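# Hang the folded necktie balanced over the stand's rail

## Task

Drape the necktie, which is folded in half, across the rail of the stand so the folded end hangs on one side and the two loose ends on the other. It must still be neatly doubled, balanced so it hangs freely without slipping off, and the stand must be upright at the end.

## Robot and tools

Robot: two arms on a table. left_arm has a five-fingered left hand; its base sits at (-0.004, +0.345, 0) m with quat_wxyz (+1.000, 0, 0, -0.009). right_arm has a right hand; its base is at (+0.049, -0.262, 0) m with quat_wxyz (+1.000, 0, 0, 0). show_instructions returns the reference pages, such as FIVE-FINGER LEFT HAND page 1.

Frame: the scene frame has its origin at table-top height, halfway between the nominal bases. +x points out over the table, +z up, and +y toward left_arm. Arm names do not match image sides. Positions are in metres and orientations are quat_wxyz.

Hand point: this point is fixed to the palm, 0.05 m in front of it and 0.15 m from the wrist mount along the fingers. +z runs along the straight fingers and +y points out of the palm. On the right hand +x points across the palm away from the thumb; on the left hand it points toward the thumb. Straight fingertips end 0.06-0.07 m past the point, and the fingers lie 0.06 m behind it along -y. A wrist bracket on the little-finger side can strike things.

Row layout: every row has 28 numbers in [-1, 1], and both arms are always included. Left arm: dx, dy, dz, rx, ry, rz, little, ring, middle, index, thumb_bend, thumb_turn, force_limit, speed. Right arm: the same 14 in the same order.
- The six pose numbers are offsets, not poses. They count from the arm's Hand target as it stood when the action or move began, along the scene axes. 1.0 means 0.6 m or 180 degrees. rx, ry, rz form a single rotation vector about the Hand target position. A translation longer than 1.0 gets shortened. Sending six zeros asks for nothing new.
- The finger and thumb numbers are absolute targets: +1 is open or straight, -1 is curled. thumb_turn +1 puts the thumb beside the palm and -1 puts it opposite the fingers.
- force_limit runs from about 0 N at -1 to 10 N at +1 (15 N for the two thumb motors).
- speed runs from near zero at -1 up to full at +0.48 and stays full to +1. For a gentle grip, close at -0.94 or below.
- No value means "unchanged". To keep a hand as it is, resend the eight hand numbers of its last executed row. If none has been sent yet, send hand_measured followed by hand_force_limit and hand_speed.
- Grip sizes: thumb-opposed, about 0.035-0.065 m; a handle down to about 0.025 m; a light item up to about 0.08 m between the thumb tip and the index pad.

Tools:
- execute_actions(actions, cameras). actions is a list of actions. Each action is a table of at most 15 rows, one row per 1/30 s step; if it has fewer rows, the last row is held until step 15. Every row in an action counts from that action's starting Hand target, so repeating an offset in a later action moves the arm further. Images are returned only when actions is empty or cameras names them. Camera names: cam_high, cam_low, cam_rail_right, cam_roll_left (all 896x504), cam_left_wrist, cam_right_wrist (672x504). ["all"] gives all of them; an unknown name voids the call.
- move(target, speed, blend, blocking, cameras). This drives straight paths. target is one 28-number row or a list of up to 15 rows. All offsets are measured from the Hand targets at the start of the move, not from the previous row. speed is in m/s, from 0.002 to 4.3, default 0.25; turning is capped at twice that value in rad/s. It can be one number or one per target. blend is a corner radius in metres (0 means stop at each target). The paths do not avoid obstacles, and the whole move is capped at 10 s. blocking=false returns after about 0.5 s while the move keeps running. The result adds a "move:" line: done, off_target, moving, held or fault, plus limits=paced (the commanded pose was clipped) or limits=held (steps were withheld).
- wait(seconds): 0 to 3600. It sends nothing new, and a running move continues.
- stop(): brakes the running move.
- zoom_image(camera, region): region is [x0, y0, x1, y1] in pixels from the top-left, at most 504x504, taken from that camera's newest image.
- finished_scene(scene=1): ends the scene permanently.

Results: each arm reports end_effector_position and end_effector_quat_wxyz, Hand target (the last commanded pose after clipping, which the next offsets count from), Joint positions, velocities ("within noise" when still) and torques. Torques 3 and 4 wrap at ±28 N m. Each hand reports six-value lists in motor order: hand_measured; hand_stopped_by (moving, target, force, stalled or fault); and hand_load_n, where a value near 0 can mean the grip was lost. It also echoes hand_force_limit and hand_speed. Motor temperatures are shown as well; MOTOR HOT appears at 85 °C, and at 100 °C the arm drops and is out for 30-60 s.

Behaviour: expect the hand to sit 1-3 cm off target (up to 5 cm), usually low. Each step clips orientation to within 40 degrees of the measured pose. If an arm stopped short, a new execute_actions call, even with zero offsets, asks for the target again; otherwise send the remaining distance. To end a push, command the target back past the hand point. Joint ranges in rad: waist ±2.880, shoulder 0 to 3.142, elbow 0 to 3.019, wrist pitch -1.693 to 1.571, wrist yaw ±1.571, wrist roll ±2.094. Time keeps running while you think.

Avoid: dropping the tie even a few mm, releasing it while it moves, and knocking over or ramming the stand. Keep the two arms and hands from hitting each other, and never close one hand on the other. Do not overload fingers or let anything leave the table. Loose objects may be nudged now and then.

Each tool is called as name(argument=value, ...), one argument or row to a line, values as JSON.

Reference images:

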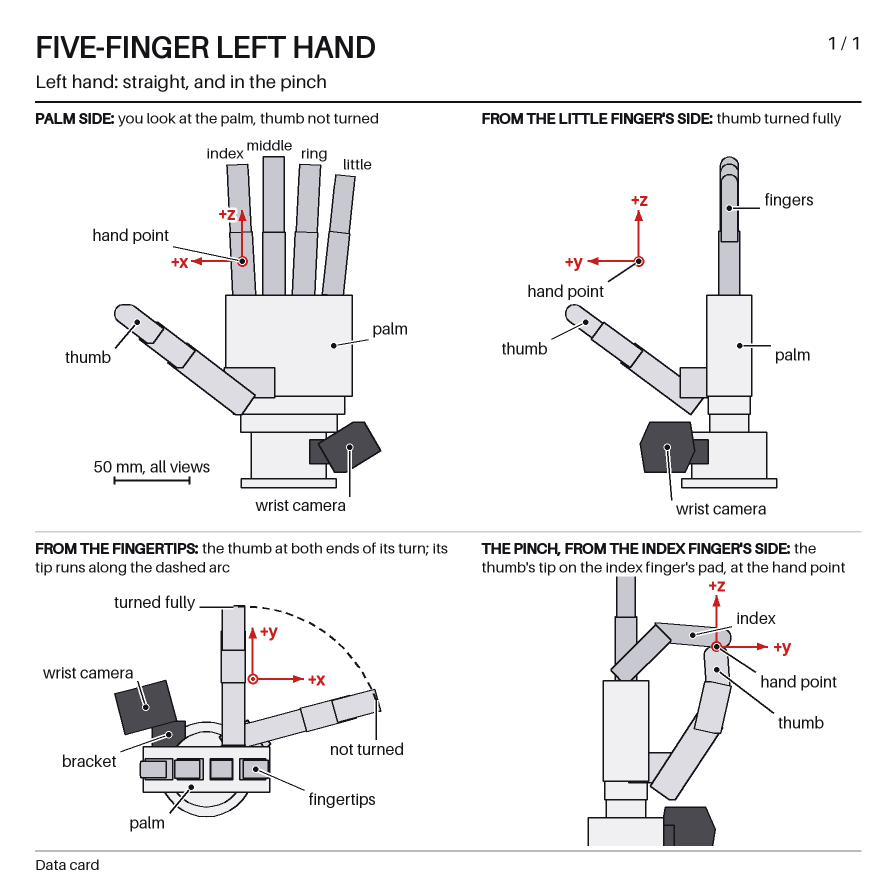

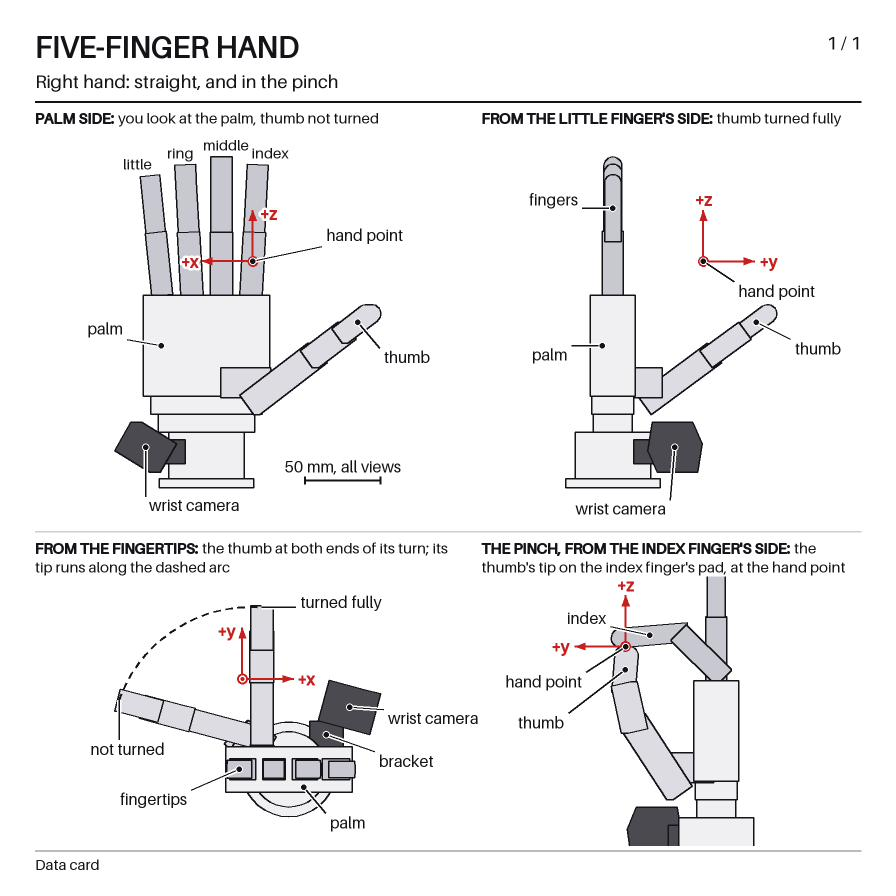

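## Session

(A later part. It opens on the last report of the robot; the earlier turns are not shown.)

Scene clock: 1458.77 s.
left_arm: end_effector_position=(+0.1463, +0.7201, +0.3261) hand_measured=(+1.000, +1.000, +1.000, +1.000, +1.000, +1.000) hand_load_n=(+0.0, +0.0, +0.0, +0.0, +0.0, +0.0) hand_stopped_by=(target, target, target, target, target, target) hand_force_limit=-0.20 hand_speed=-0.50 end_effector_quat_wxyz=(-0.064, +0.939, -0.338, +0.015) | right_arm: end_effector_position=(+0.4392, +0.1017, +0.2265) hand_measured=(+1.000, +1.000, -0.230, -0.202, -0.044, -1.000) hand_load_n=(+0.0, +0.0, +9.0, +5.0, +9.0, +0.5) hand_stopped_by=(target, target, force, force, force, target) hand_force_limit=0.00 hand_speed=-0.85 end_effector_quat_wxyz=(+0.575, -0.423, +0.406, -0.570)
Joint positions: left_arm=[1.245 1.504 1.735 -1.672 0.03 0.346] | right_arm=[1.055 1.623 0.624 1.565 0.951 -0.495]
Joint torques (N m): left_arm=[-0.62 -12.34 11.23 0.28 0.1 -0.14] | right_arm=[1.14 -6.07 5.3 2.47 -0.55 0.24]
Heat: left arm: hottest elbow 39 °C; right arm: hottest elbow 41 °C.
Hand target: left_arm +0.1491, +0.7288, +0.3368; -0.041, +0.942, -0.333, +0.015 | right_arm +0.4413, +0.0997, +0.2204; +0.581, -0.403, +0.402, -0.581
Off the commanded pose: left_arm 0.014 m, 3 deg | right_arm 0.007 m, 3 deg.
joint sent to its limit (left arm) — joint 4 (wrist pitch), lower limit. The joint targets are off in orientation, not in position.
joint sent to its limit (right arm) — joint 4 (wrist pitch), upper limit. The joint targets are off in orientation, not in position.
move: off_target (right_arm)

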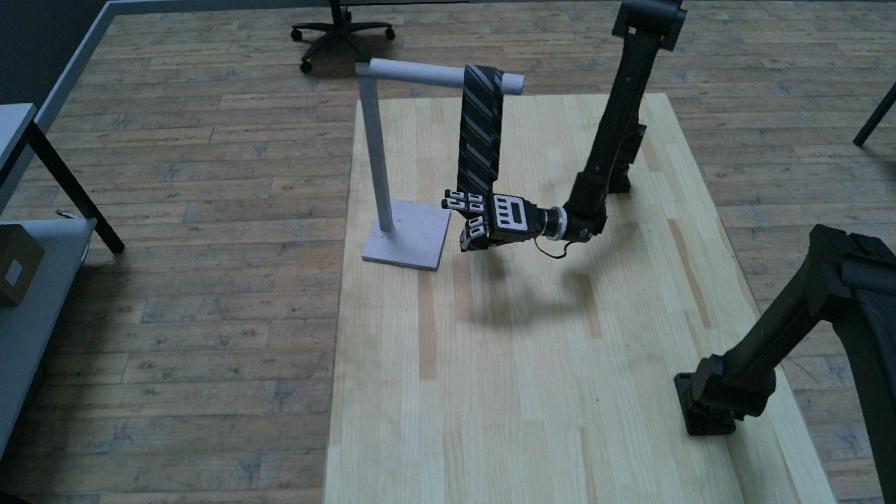

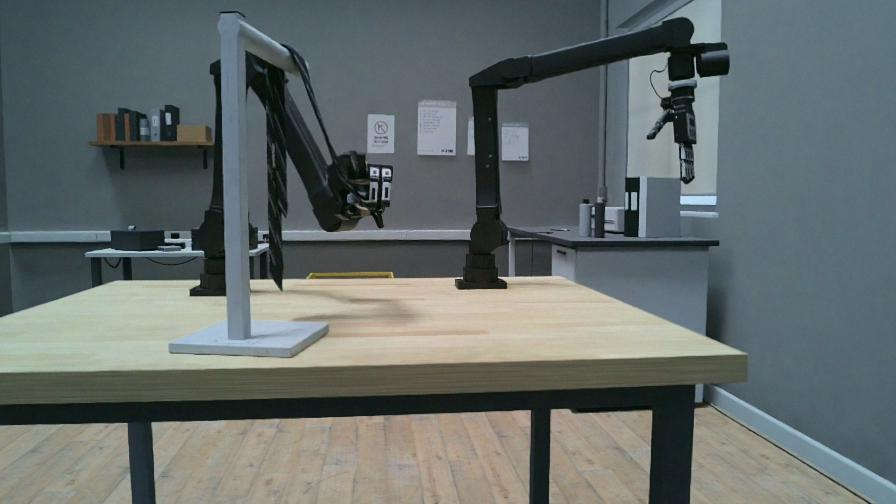

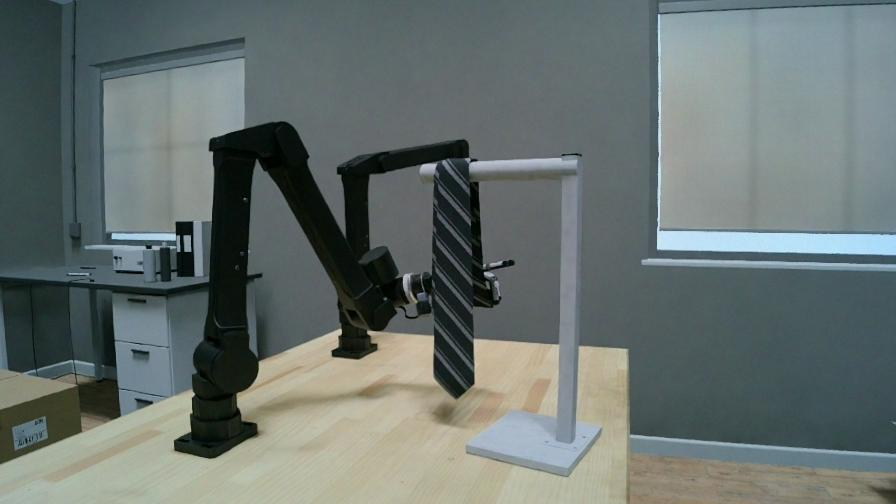

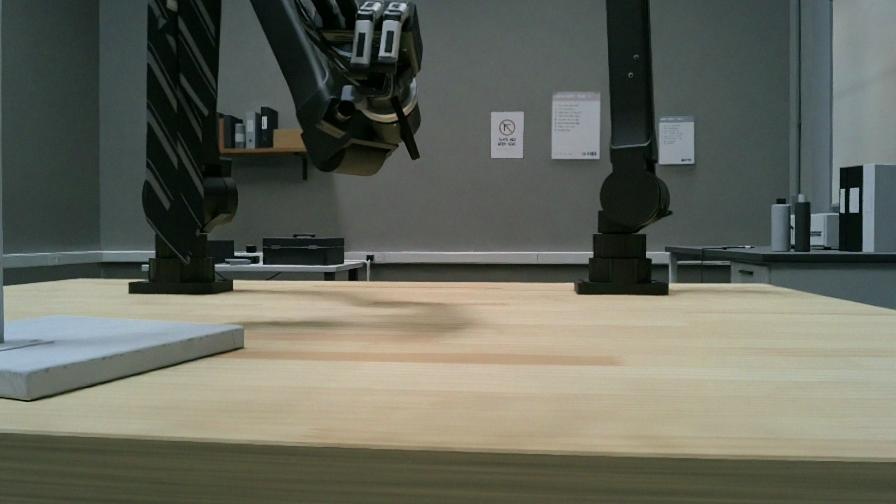

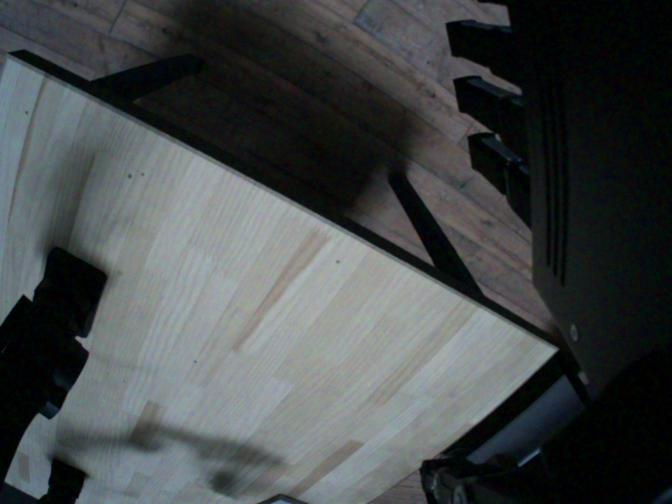

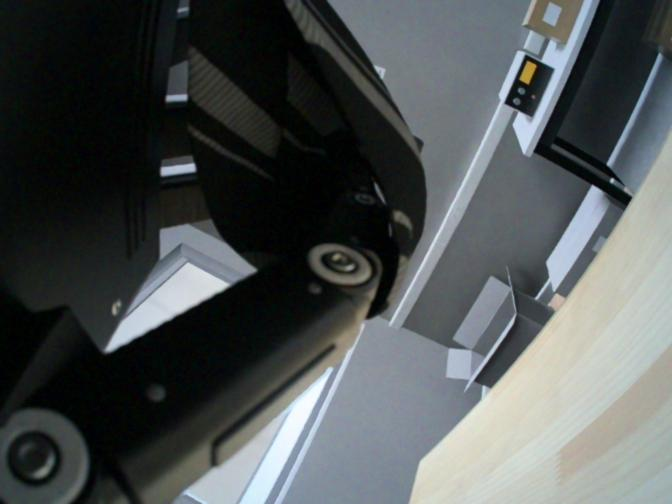

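move(
  target=[
    [0,0,0,0,0,0,1,1,1,1,1,1,-0.2,-0.5, 0,-0.05,-0.05,0,0.11,0,1,1,-0.3,-0.3,-0.1,-1,0,-0.85],
  ],
  speed=0.06,
  cameras=["all"],
)

zoom_image(
  camera="cam_low",
  region=[230, 30, 430, 330],
)

zoom_image(
  camera="cam_right_wrist",
  region=[100, 0, 600, 504],
)

zoom_image(
  camera="cam_roll_left",
  region=[100, 0, 460, 300],
)

Scene clock: 1505.77 s.
left_arm: end_effector_position=(+0.1463, +0.7201, +0.3261) hand_measured=(+1.000, +1.000, +1.000, +1.000, +1.000, +1.000) hand_load_n=(+0.0, +0.0, +0.0, +0.0, +0.0, +0.0) hand_stopped_by=(target, target, target, target, target, target) hand_force_limit=-0.20 hand_speed=-0.50 end_effector_quat_wxyz=(-0.064, +0.939, -0.338, +0.015) | right_arm: end_effector_position=(+0.4387, +0.0727, +0.1888) hand_measured=(+1.000, +1.000, -0.230, -0.202, -0.044, -1.000) hand_load_n=(+0.0, +0.0, +9.0, +5.0, +8.5, +0.5) hand_stopped_by=(target, target, force, force, force, target) hand_force_limit=0.00 hand_speed=-0.85 end_effector_quat_wxyz=(+0.503, -0.500, +0.492, -0.505)
Joint positions: left_arm=[1.245 1.504 1.735 -1.672 0.03 0.346] | right_arm=[1.002 1.383 0.593 0.819 0.995 -0.035]
Joint torques (N m): left_arm=[-0.67 -12.22 11.26 0.28 0.11 -0.15] | right_arm=[1.08 -6.42 7.64 1.5 -0.16 0.29]
Heat: left arm: hottest elbow 39 °C; right arm: hottest elbow 38 °C.
Hand target: left_arm +0.1491, +0.7288, +0.3368; -0.041, +0.942, -0.333, +0.015 | right_arm +0.4413, +0.0698, +0.1904; +0.503, -0.497, +0.496, -0.503
Off the commanded pose: left_arm 0.014 m, 3 deg | right_arm 0.004 m, 1 deg.
joint sent to its limit (left arm) — joint 4 (wrist pitch), lower limit. The joint targets are off in orientation, not in position.
move: done

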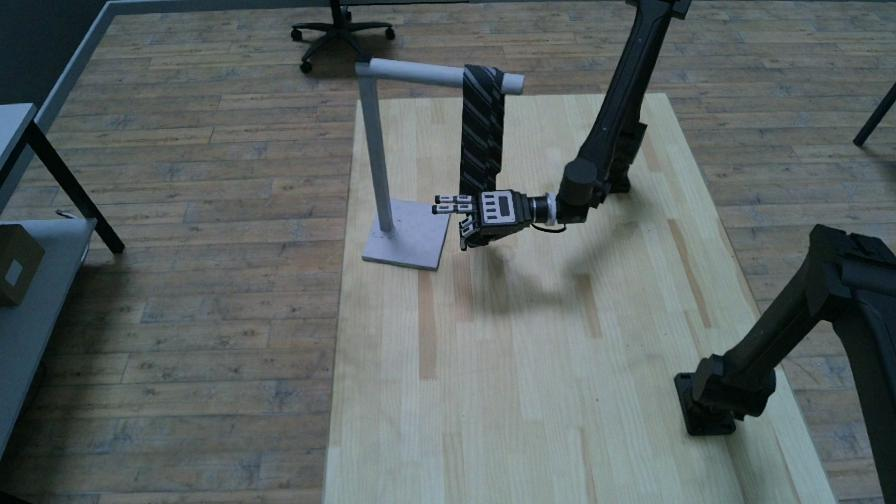

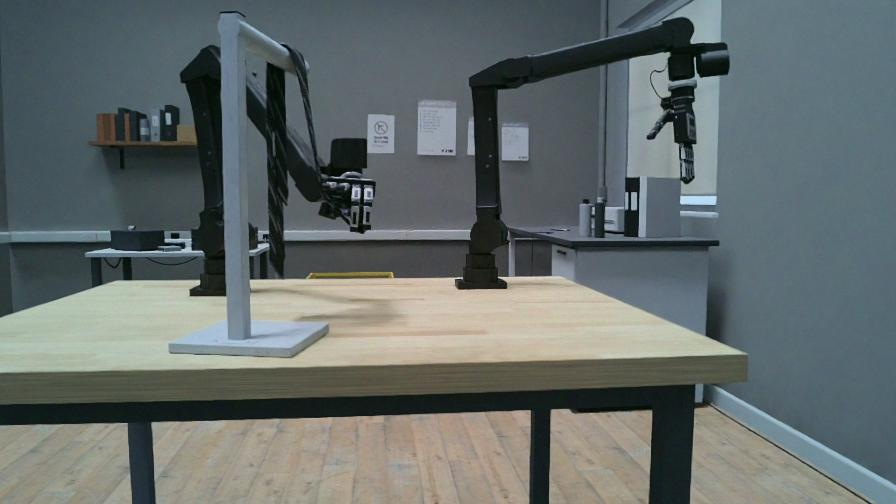

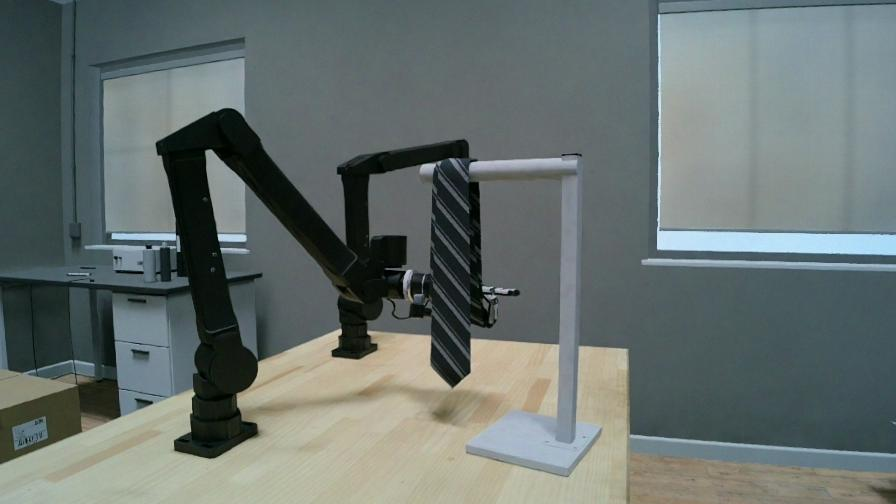

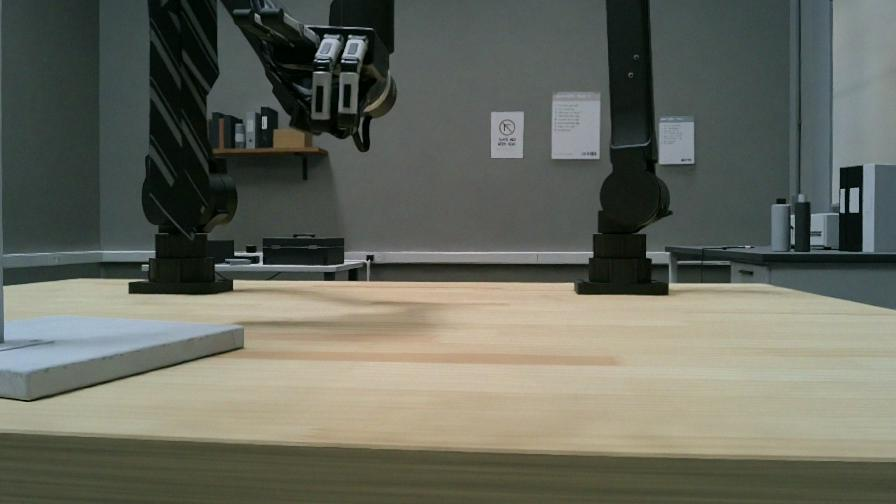

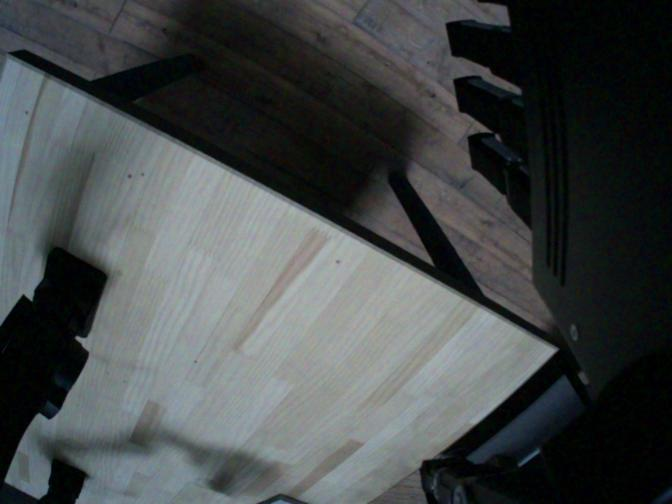

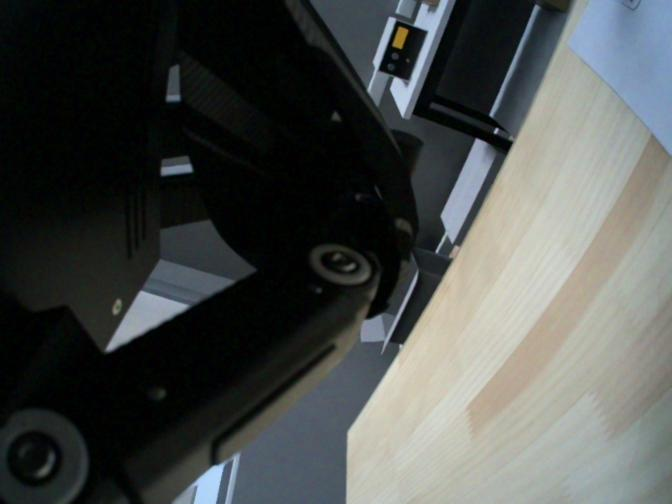

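Scaled by 1.680 from the camera's image (finer frame: 1280x720).

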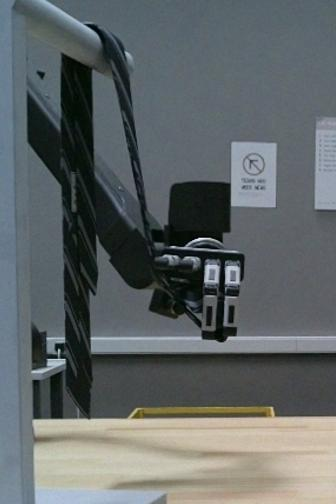

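Scaled by 1.000.

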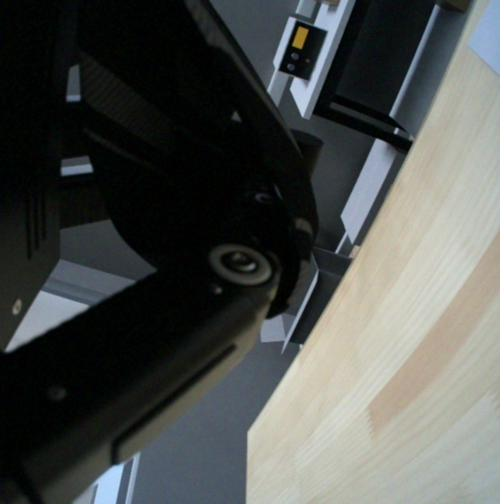

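Scaled by 1.400 from the camera's image (finer frame: 1280x720).

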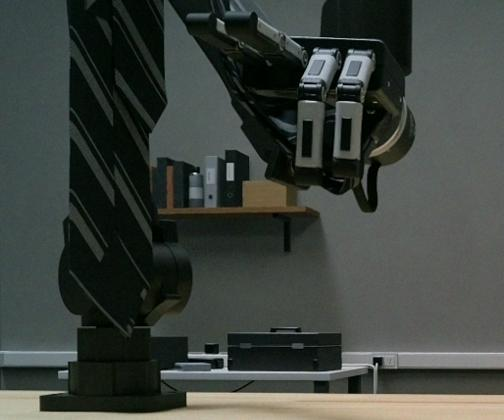

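zoom_image(
  camera="cam_roll_left",
  region=[250, 0, 420, 160],
)

zoom_image(
  camera="cam_low",
  region=[300, 120, 400, 250],
)

zoom_image(
  camera="cam_high",
  region=[420, 50, 560, 260],
)

zoom_image(
  camera="cam_rail_right",
  region=[400, 230, 540, 370],
)

Scaled by 2.965 from the camera's image (finer frame: 1280x720).

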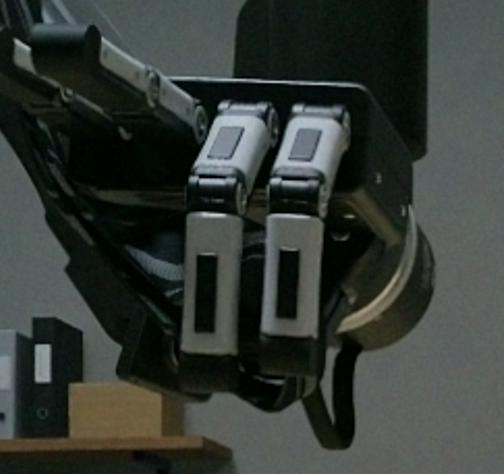

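Scaled by 3.877 from the camera's image (finer frame: 1280x720).

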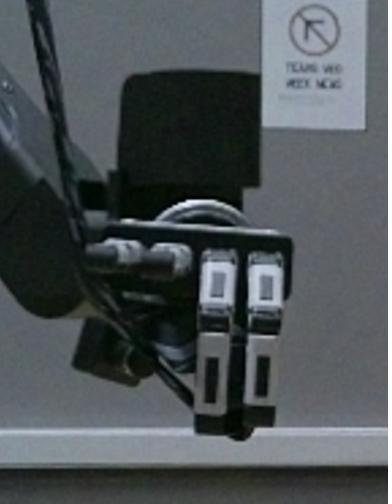

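Scaled by 2.400 from the camera's image (finer frame: 1280x720).

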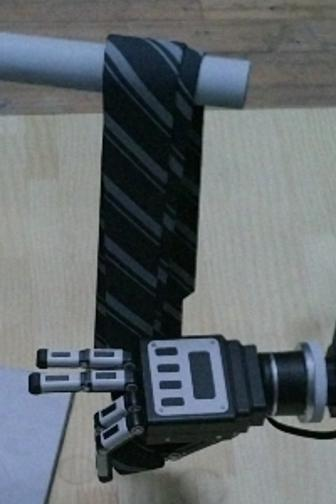

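Scaled by 3.600 from the camera's image (finer frame: 1280x720).

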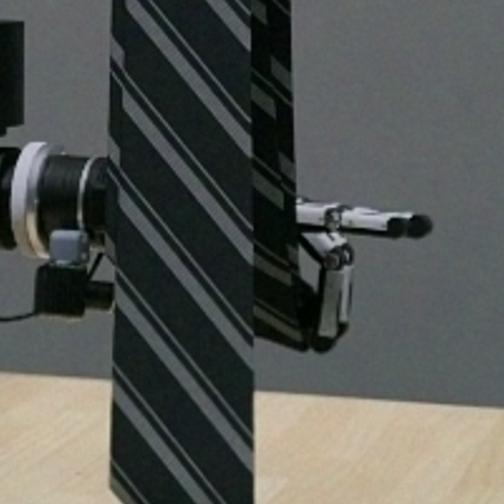

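move(
  target=[
    [0,0,0,0,0,0,1,1,1,1,1,1,-0.2,-0.5, 0,0,0,0,0,0,1,1,-0.12,-0.12,0.08,-1,0,-0.85],
  ],
  speed=0.06,
  cameras=["cam_low","cam_roll_left","cam_rail_right","cam_right_wrist"],
)

zoom_image(
  camera="cam_roll_left",
  region=[250, 0, 420, 160],
)

zoom_image(
  camera="cam_low",
  region=[230, 30, 430, 330],
)

Scene clock: 1529.97 s.
left_arm: end_effector_position=(+0.1463, +0.7201, +0.3261) hand_measured=(+1.000, +1.000, +1.000, +1.000, +1.000, +1.000) hand_load_n=(+0.0, +0.0, +0.5, +0.0, -0.5, +0.0) hand_stopped_by=(target, target, target, target, target, target) hand_force_limit=-0.20 hand_speed=-0.50 end_effector_quat_wxyz=(-0.064, +0.939, -0.338, +0.015) | right_arm: end_effector_position=(+0.4386, +0.0730, +0.1888) hand_measured=(+1.000, +1.000, -0.120, -0.120, +0.080, -1.000) hand_load_n=(+0.0, +0.0, +0.0, +0.0, +0.0, +0.0) hand_stopped_by=(target, target, target, target, target, target) hand_force_limit=0.00 hand_speed=-0.85 end_effector_quat_wxyz=(+0.504, -0.499, +0.492, -0.504)
Joint positions: left_arm=[1.245 1.504 1.735 -1.672 0.03 0.346] | right_arm=[1.002 1.383 0.593 0.819 0.995 -0.032]
Joint torques (N m): left_arm=[-0.62 -12.28 11.23 0.29 0.1 -0.14] | right_arm=[1.03 -5.42 7.61 1.33 -0.11 0.19]
Heat: left arm: hottest elbow 39 °C; right arm: hottest elbow 38 °C.
Hand target: left_arm +0.1491, +0.7288, +0.3368; -0.041, +0.942, -0.333, +0.015 | right_arm +0.4413, +0.0698, +0.1904; +0.503, -0.497, +0.496, -0.503
Off the commanded pose: left_arm 0.014 m, 3 deg | right_arm 0.004 m, 1 deg.
joint sent to its limit (left arm) — joint 4 (wrist pitch), lower limit. The joint targets are off in orientation, not in position.
move: done
Images, in order (width x height): cam_low 896x504, cam_rail_right 896x504, cam_roll_left 896x504, cam_right_wrist 672x504.

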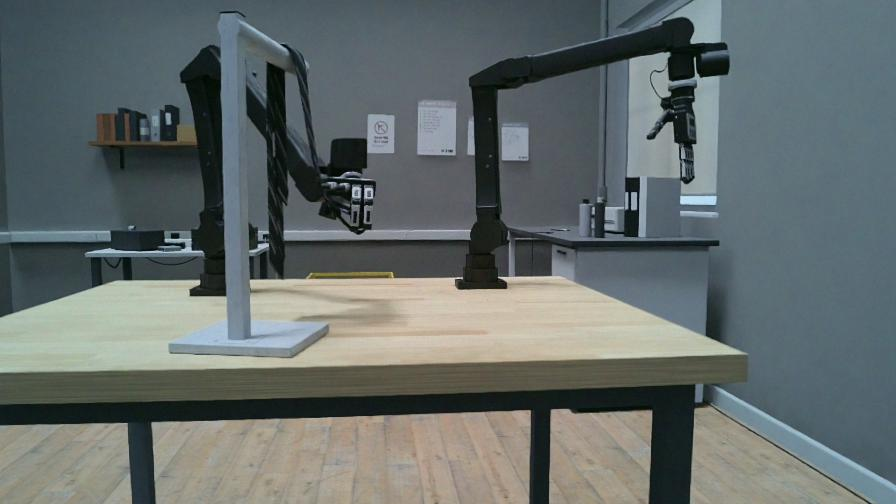

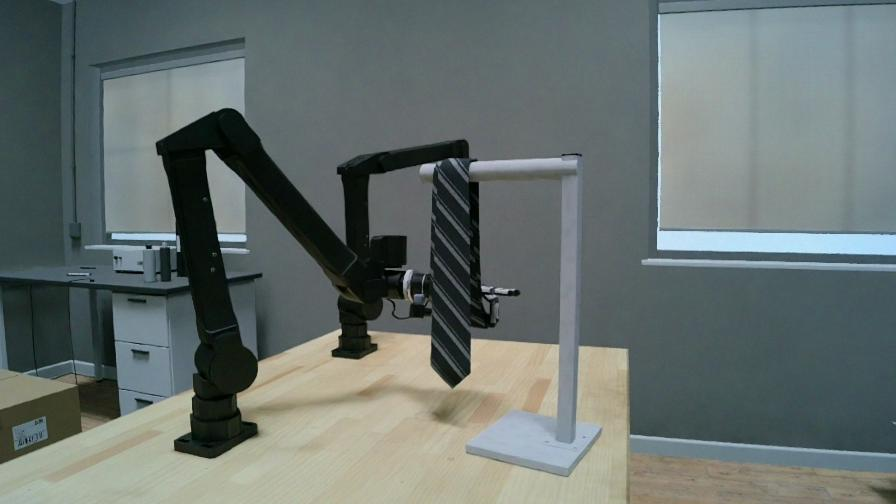

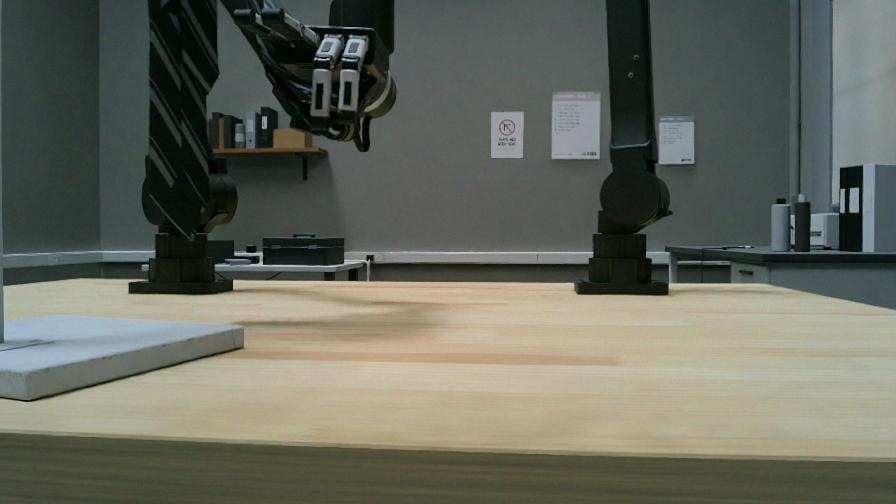

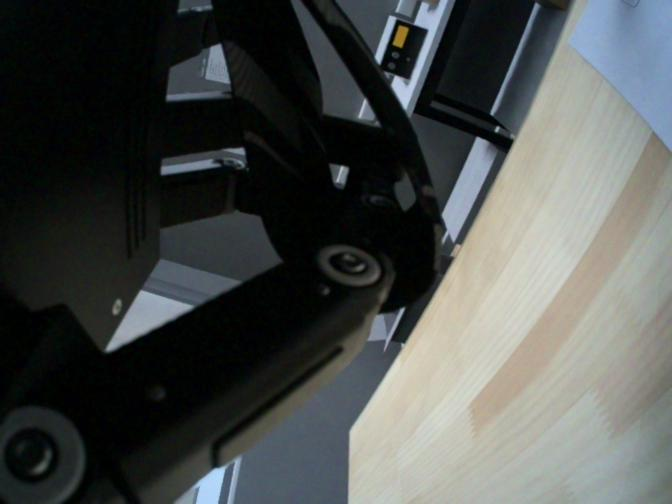

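Scaled by 2.965 from the camera's image (finer frame: 1280x720).

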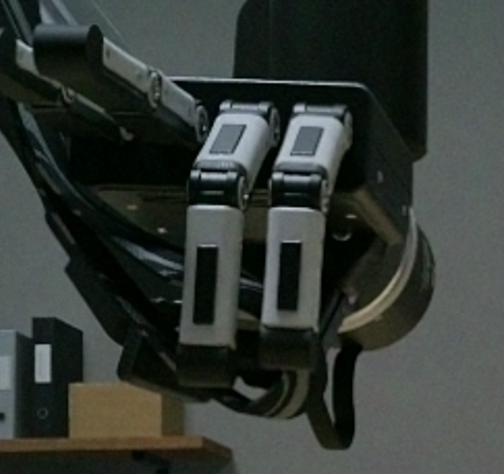

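Scaled by 1.680 from the camera's image (finer frame: 1280x720).

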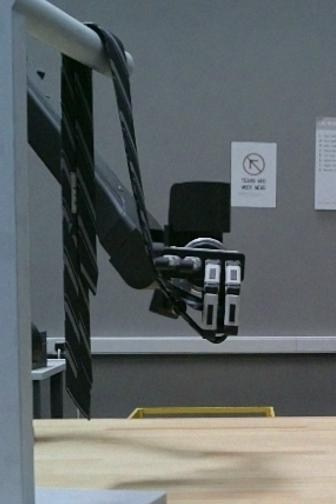

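move(
  target=[
    [0,0,0,0,0,0,1,1,1,1,1,1,-0.2,-0.5, 0,-0.117,-0.117,0,0,0,1,1,-0.12,-0.12,0.08,-1,0,-0.85],
  ],
  speed=0.05,
  cameras=["cam_low","cam_roll_left","cam_rail_right","cam_right_wrist","cam_high"],
)

zoom_image(
  camera="cam_low",
  region=[230, 30, 430, 330],
)

Scene clock: 1540.60 s.
left_arm: end_effector_position=(+0.1463, +0.7201, +0.3261) hand_measured=(+1.000, +1.000, +1.000, +1.000, +1.000, +1.000) hand_load_n=(-0.5, +0.0, +0.0, -0.5, +0.0, +0.0) hand_stopped_by=(target, target, target, target, target, target) hand_force_limit=-0.20 hand_speed=-0.50 end_effector_quat_wxyz=(-0.064, +0.939, -0.338, +0.015) | right_arm: end_effector_position=(+0.4396, +0.0029, +0.1235) hand_measured=(+1.000, +1.000, -0.120, -0.120, +0.080, -1.000) hand_load_n=(+0.0, +0.0, +0.0, +0.0, +0.0, -0.5) hand_stopped_by=(target, target, target, target, target, target) hand_force_limit=0.00 hand_speed=-0.85 end_effector_quat_wxyz=(+0.502, -0.501, +0.492, -0.504)
Joint positions: left_arm=[1.245 1.504 1.735 -1.672 0.03 0.346] | right_arm=[0.875 1.456 0.391 1.084 0.868 -0.026]
Joint torques (N m): left_arm=[-0.62 -12.28 11.22 0.28 0.1 -0.14] | right_arm=[0.26 -3.08 5.01 2.92 -0.14 0.22]
Heat: left arm: hottest elbow 39 °C; right arm: hottest elbow 38 °C.
Hand target: left_arm +0.1491, +0.7288, +0.3368; -0.041, +0.942, -0.333, +0.015 | right_arm +0.4413, -0.0003, +0.1202; +0.503, -0.497, +0.496, -0.503
Off the commanded pose: left_arm 0.014 m, 3 deg | right_arm 0.005 m, 1 deg.
joint sent to its limit (left arm) — joint 4 (wrist pitch), lower limit. The joint targets are off in orientation, not in position.
move: done
Images, in order (width x height): cam_high 896x504, cam_low 896x504, cam_rail_right 896x504, cam_roll_left 896x504, cam_right_wrist 672x504.

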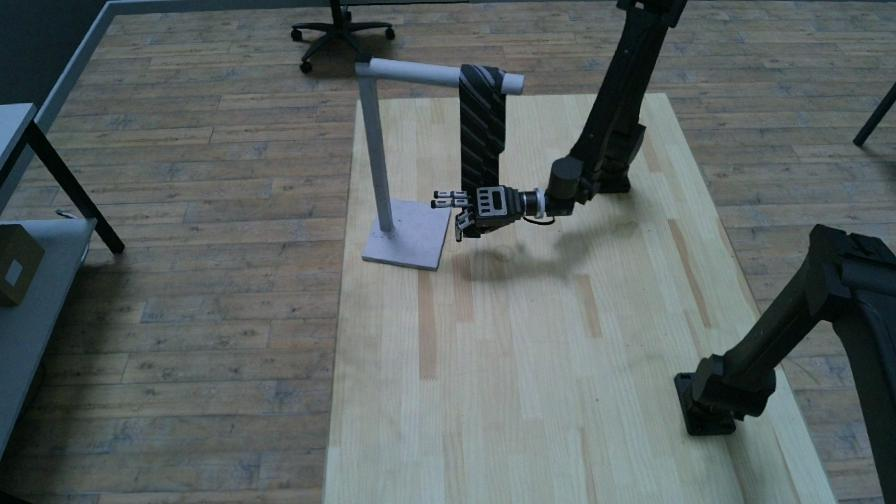

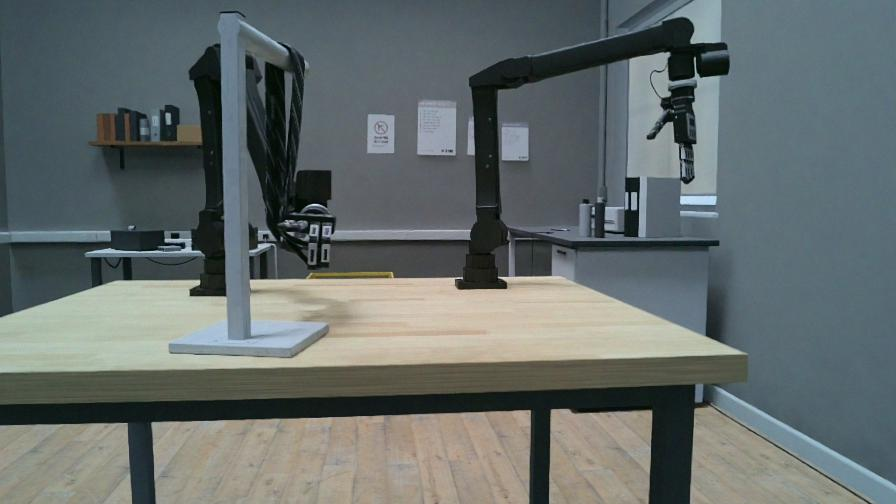

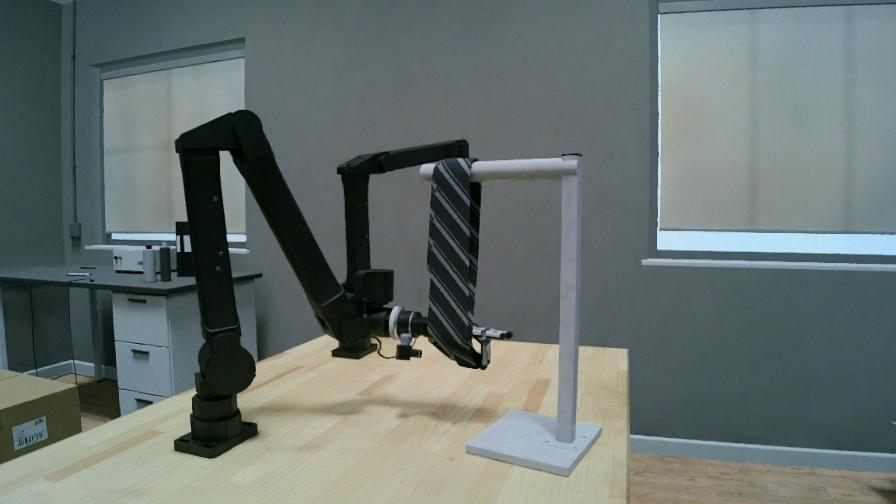

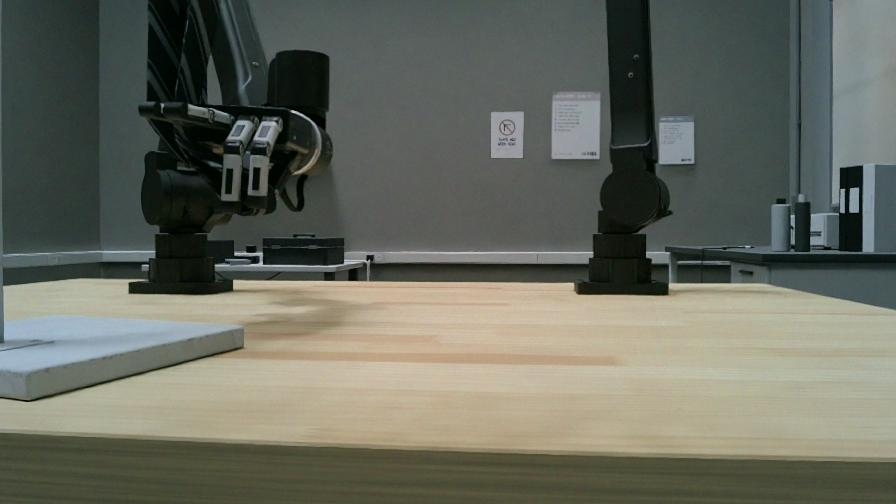

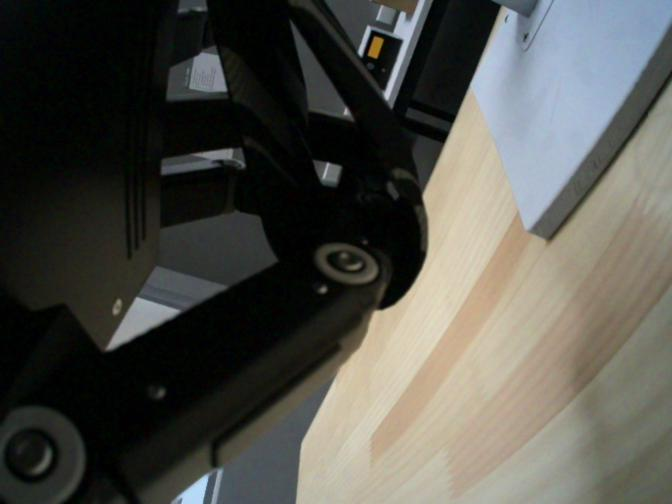

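Scaled by 1.680 from the camera's image (finer frame: 1280x720).

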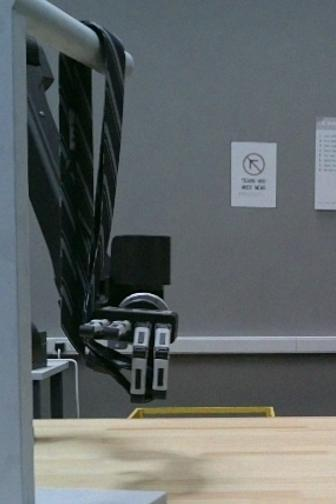

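zoom_image(
  camera="cam_rail_right",
  region=[380, 140, 560, 400],
)

zoom_image(
  camera="cam_low",
  region=[240, 30, 350, 280],
)

zoom_image(
  camera="cam_high",
  region=[420, 50, 560, 260],
)

zoom_image(
  camera="cam_roll_left",
  region=[100, 0, 360, 240],
)

Scaled by 1.938 from the camera's image (finer frame: 1280x720).

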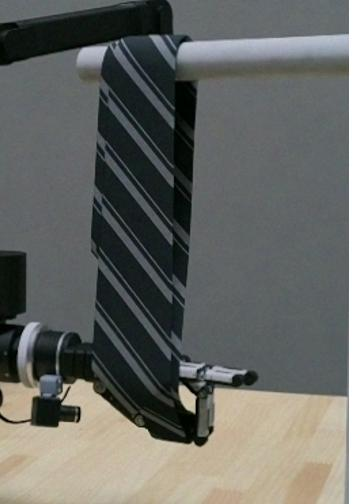

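Scaled by 2.016 from the camera's image (finer frame: 1280x720).

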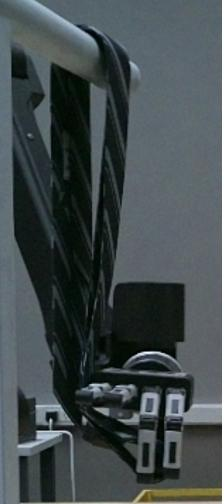

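Scaled by 2.400 from the camera's image (finer frame: 1280x720).

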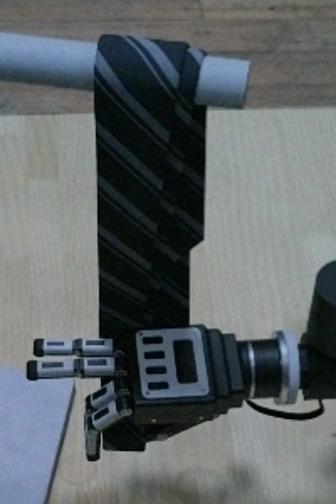

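Scaled by 1.938 from the camera's image (finer frame: 1280x720).

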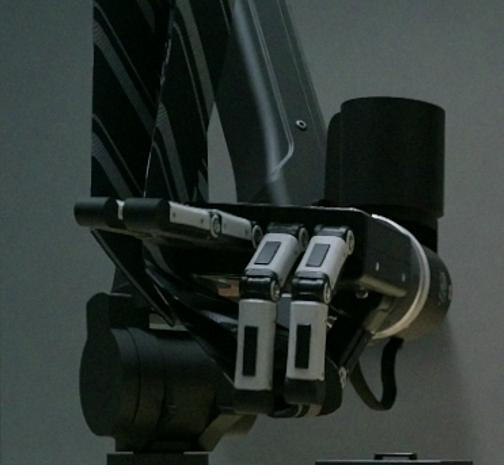

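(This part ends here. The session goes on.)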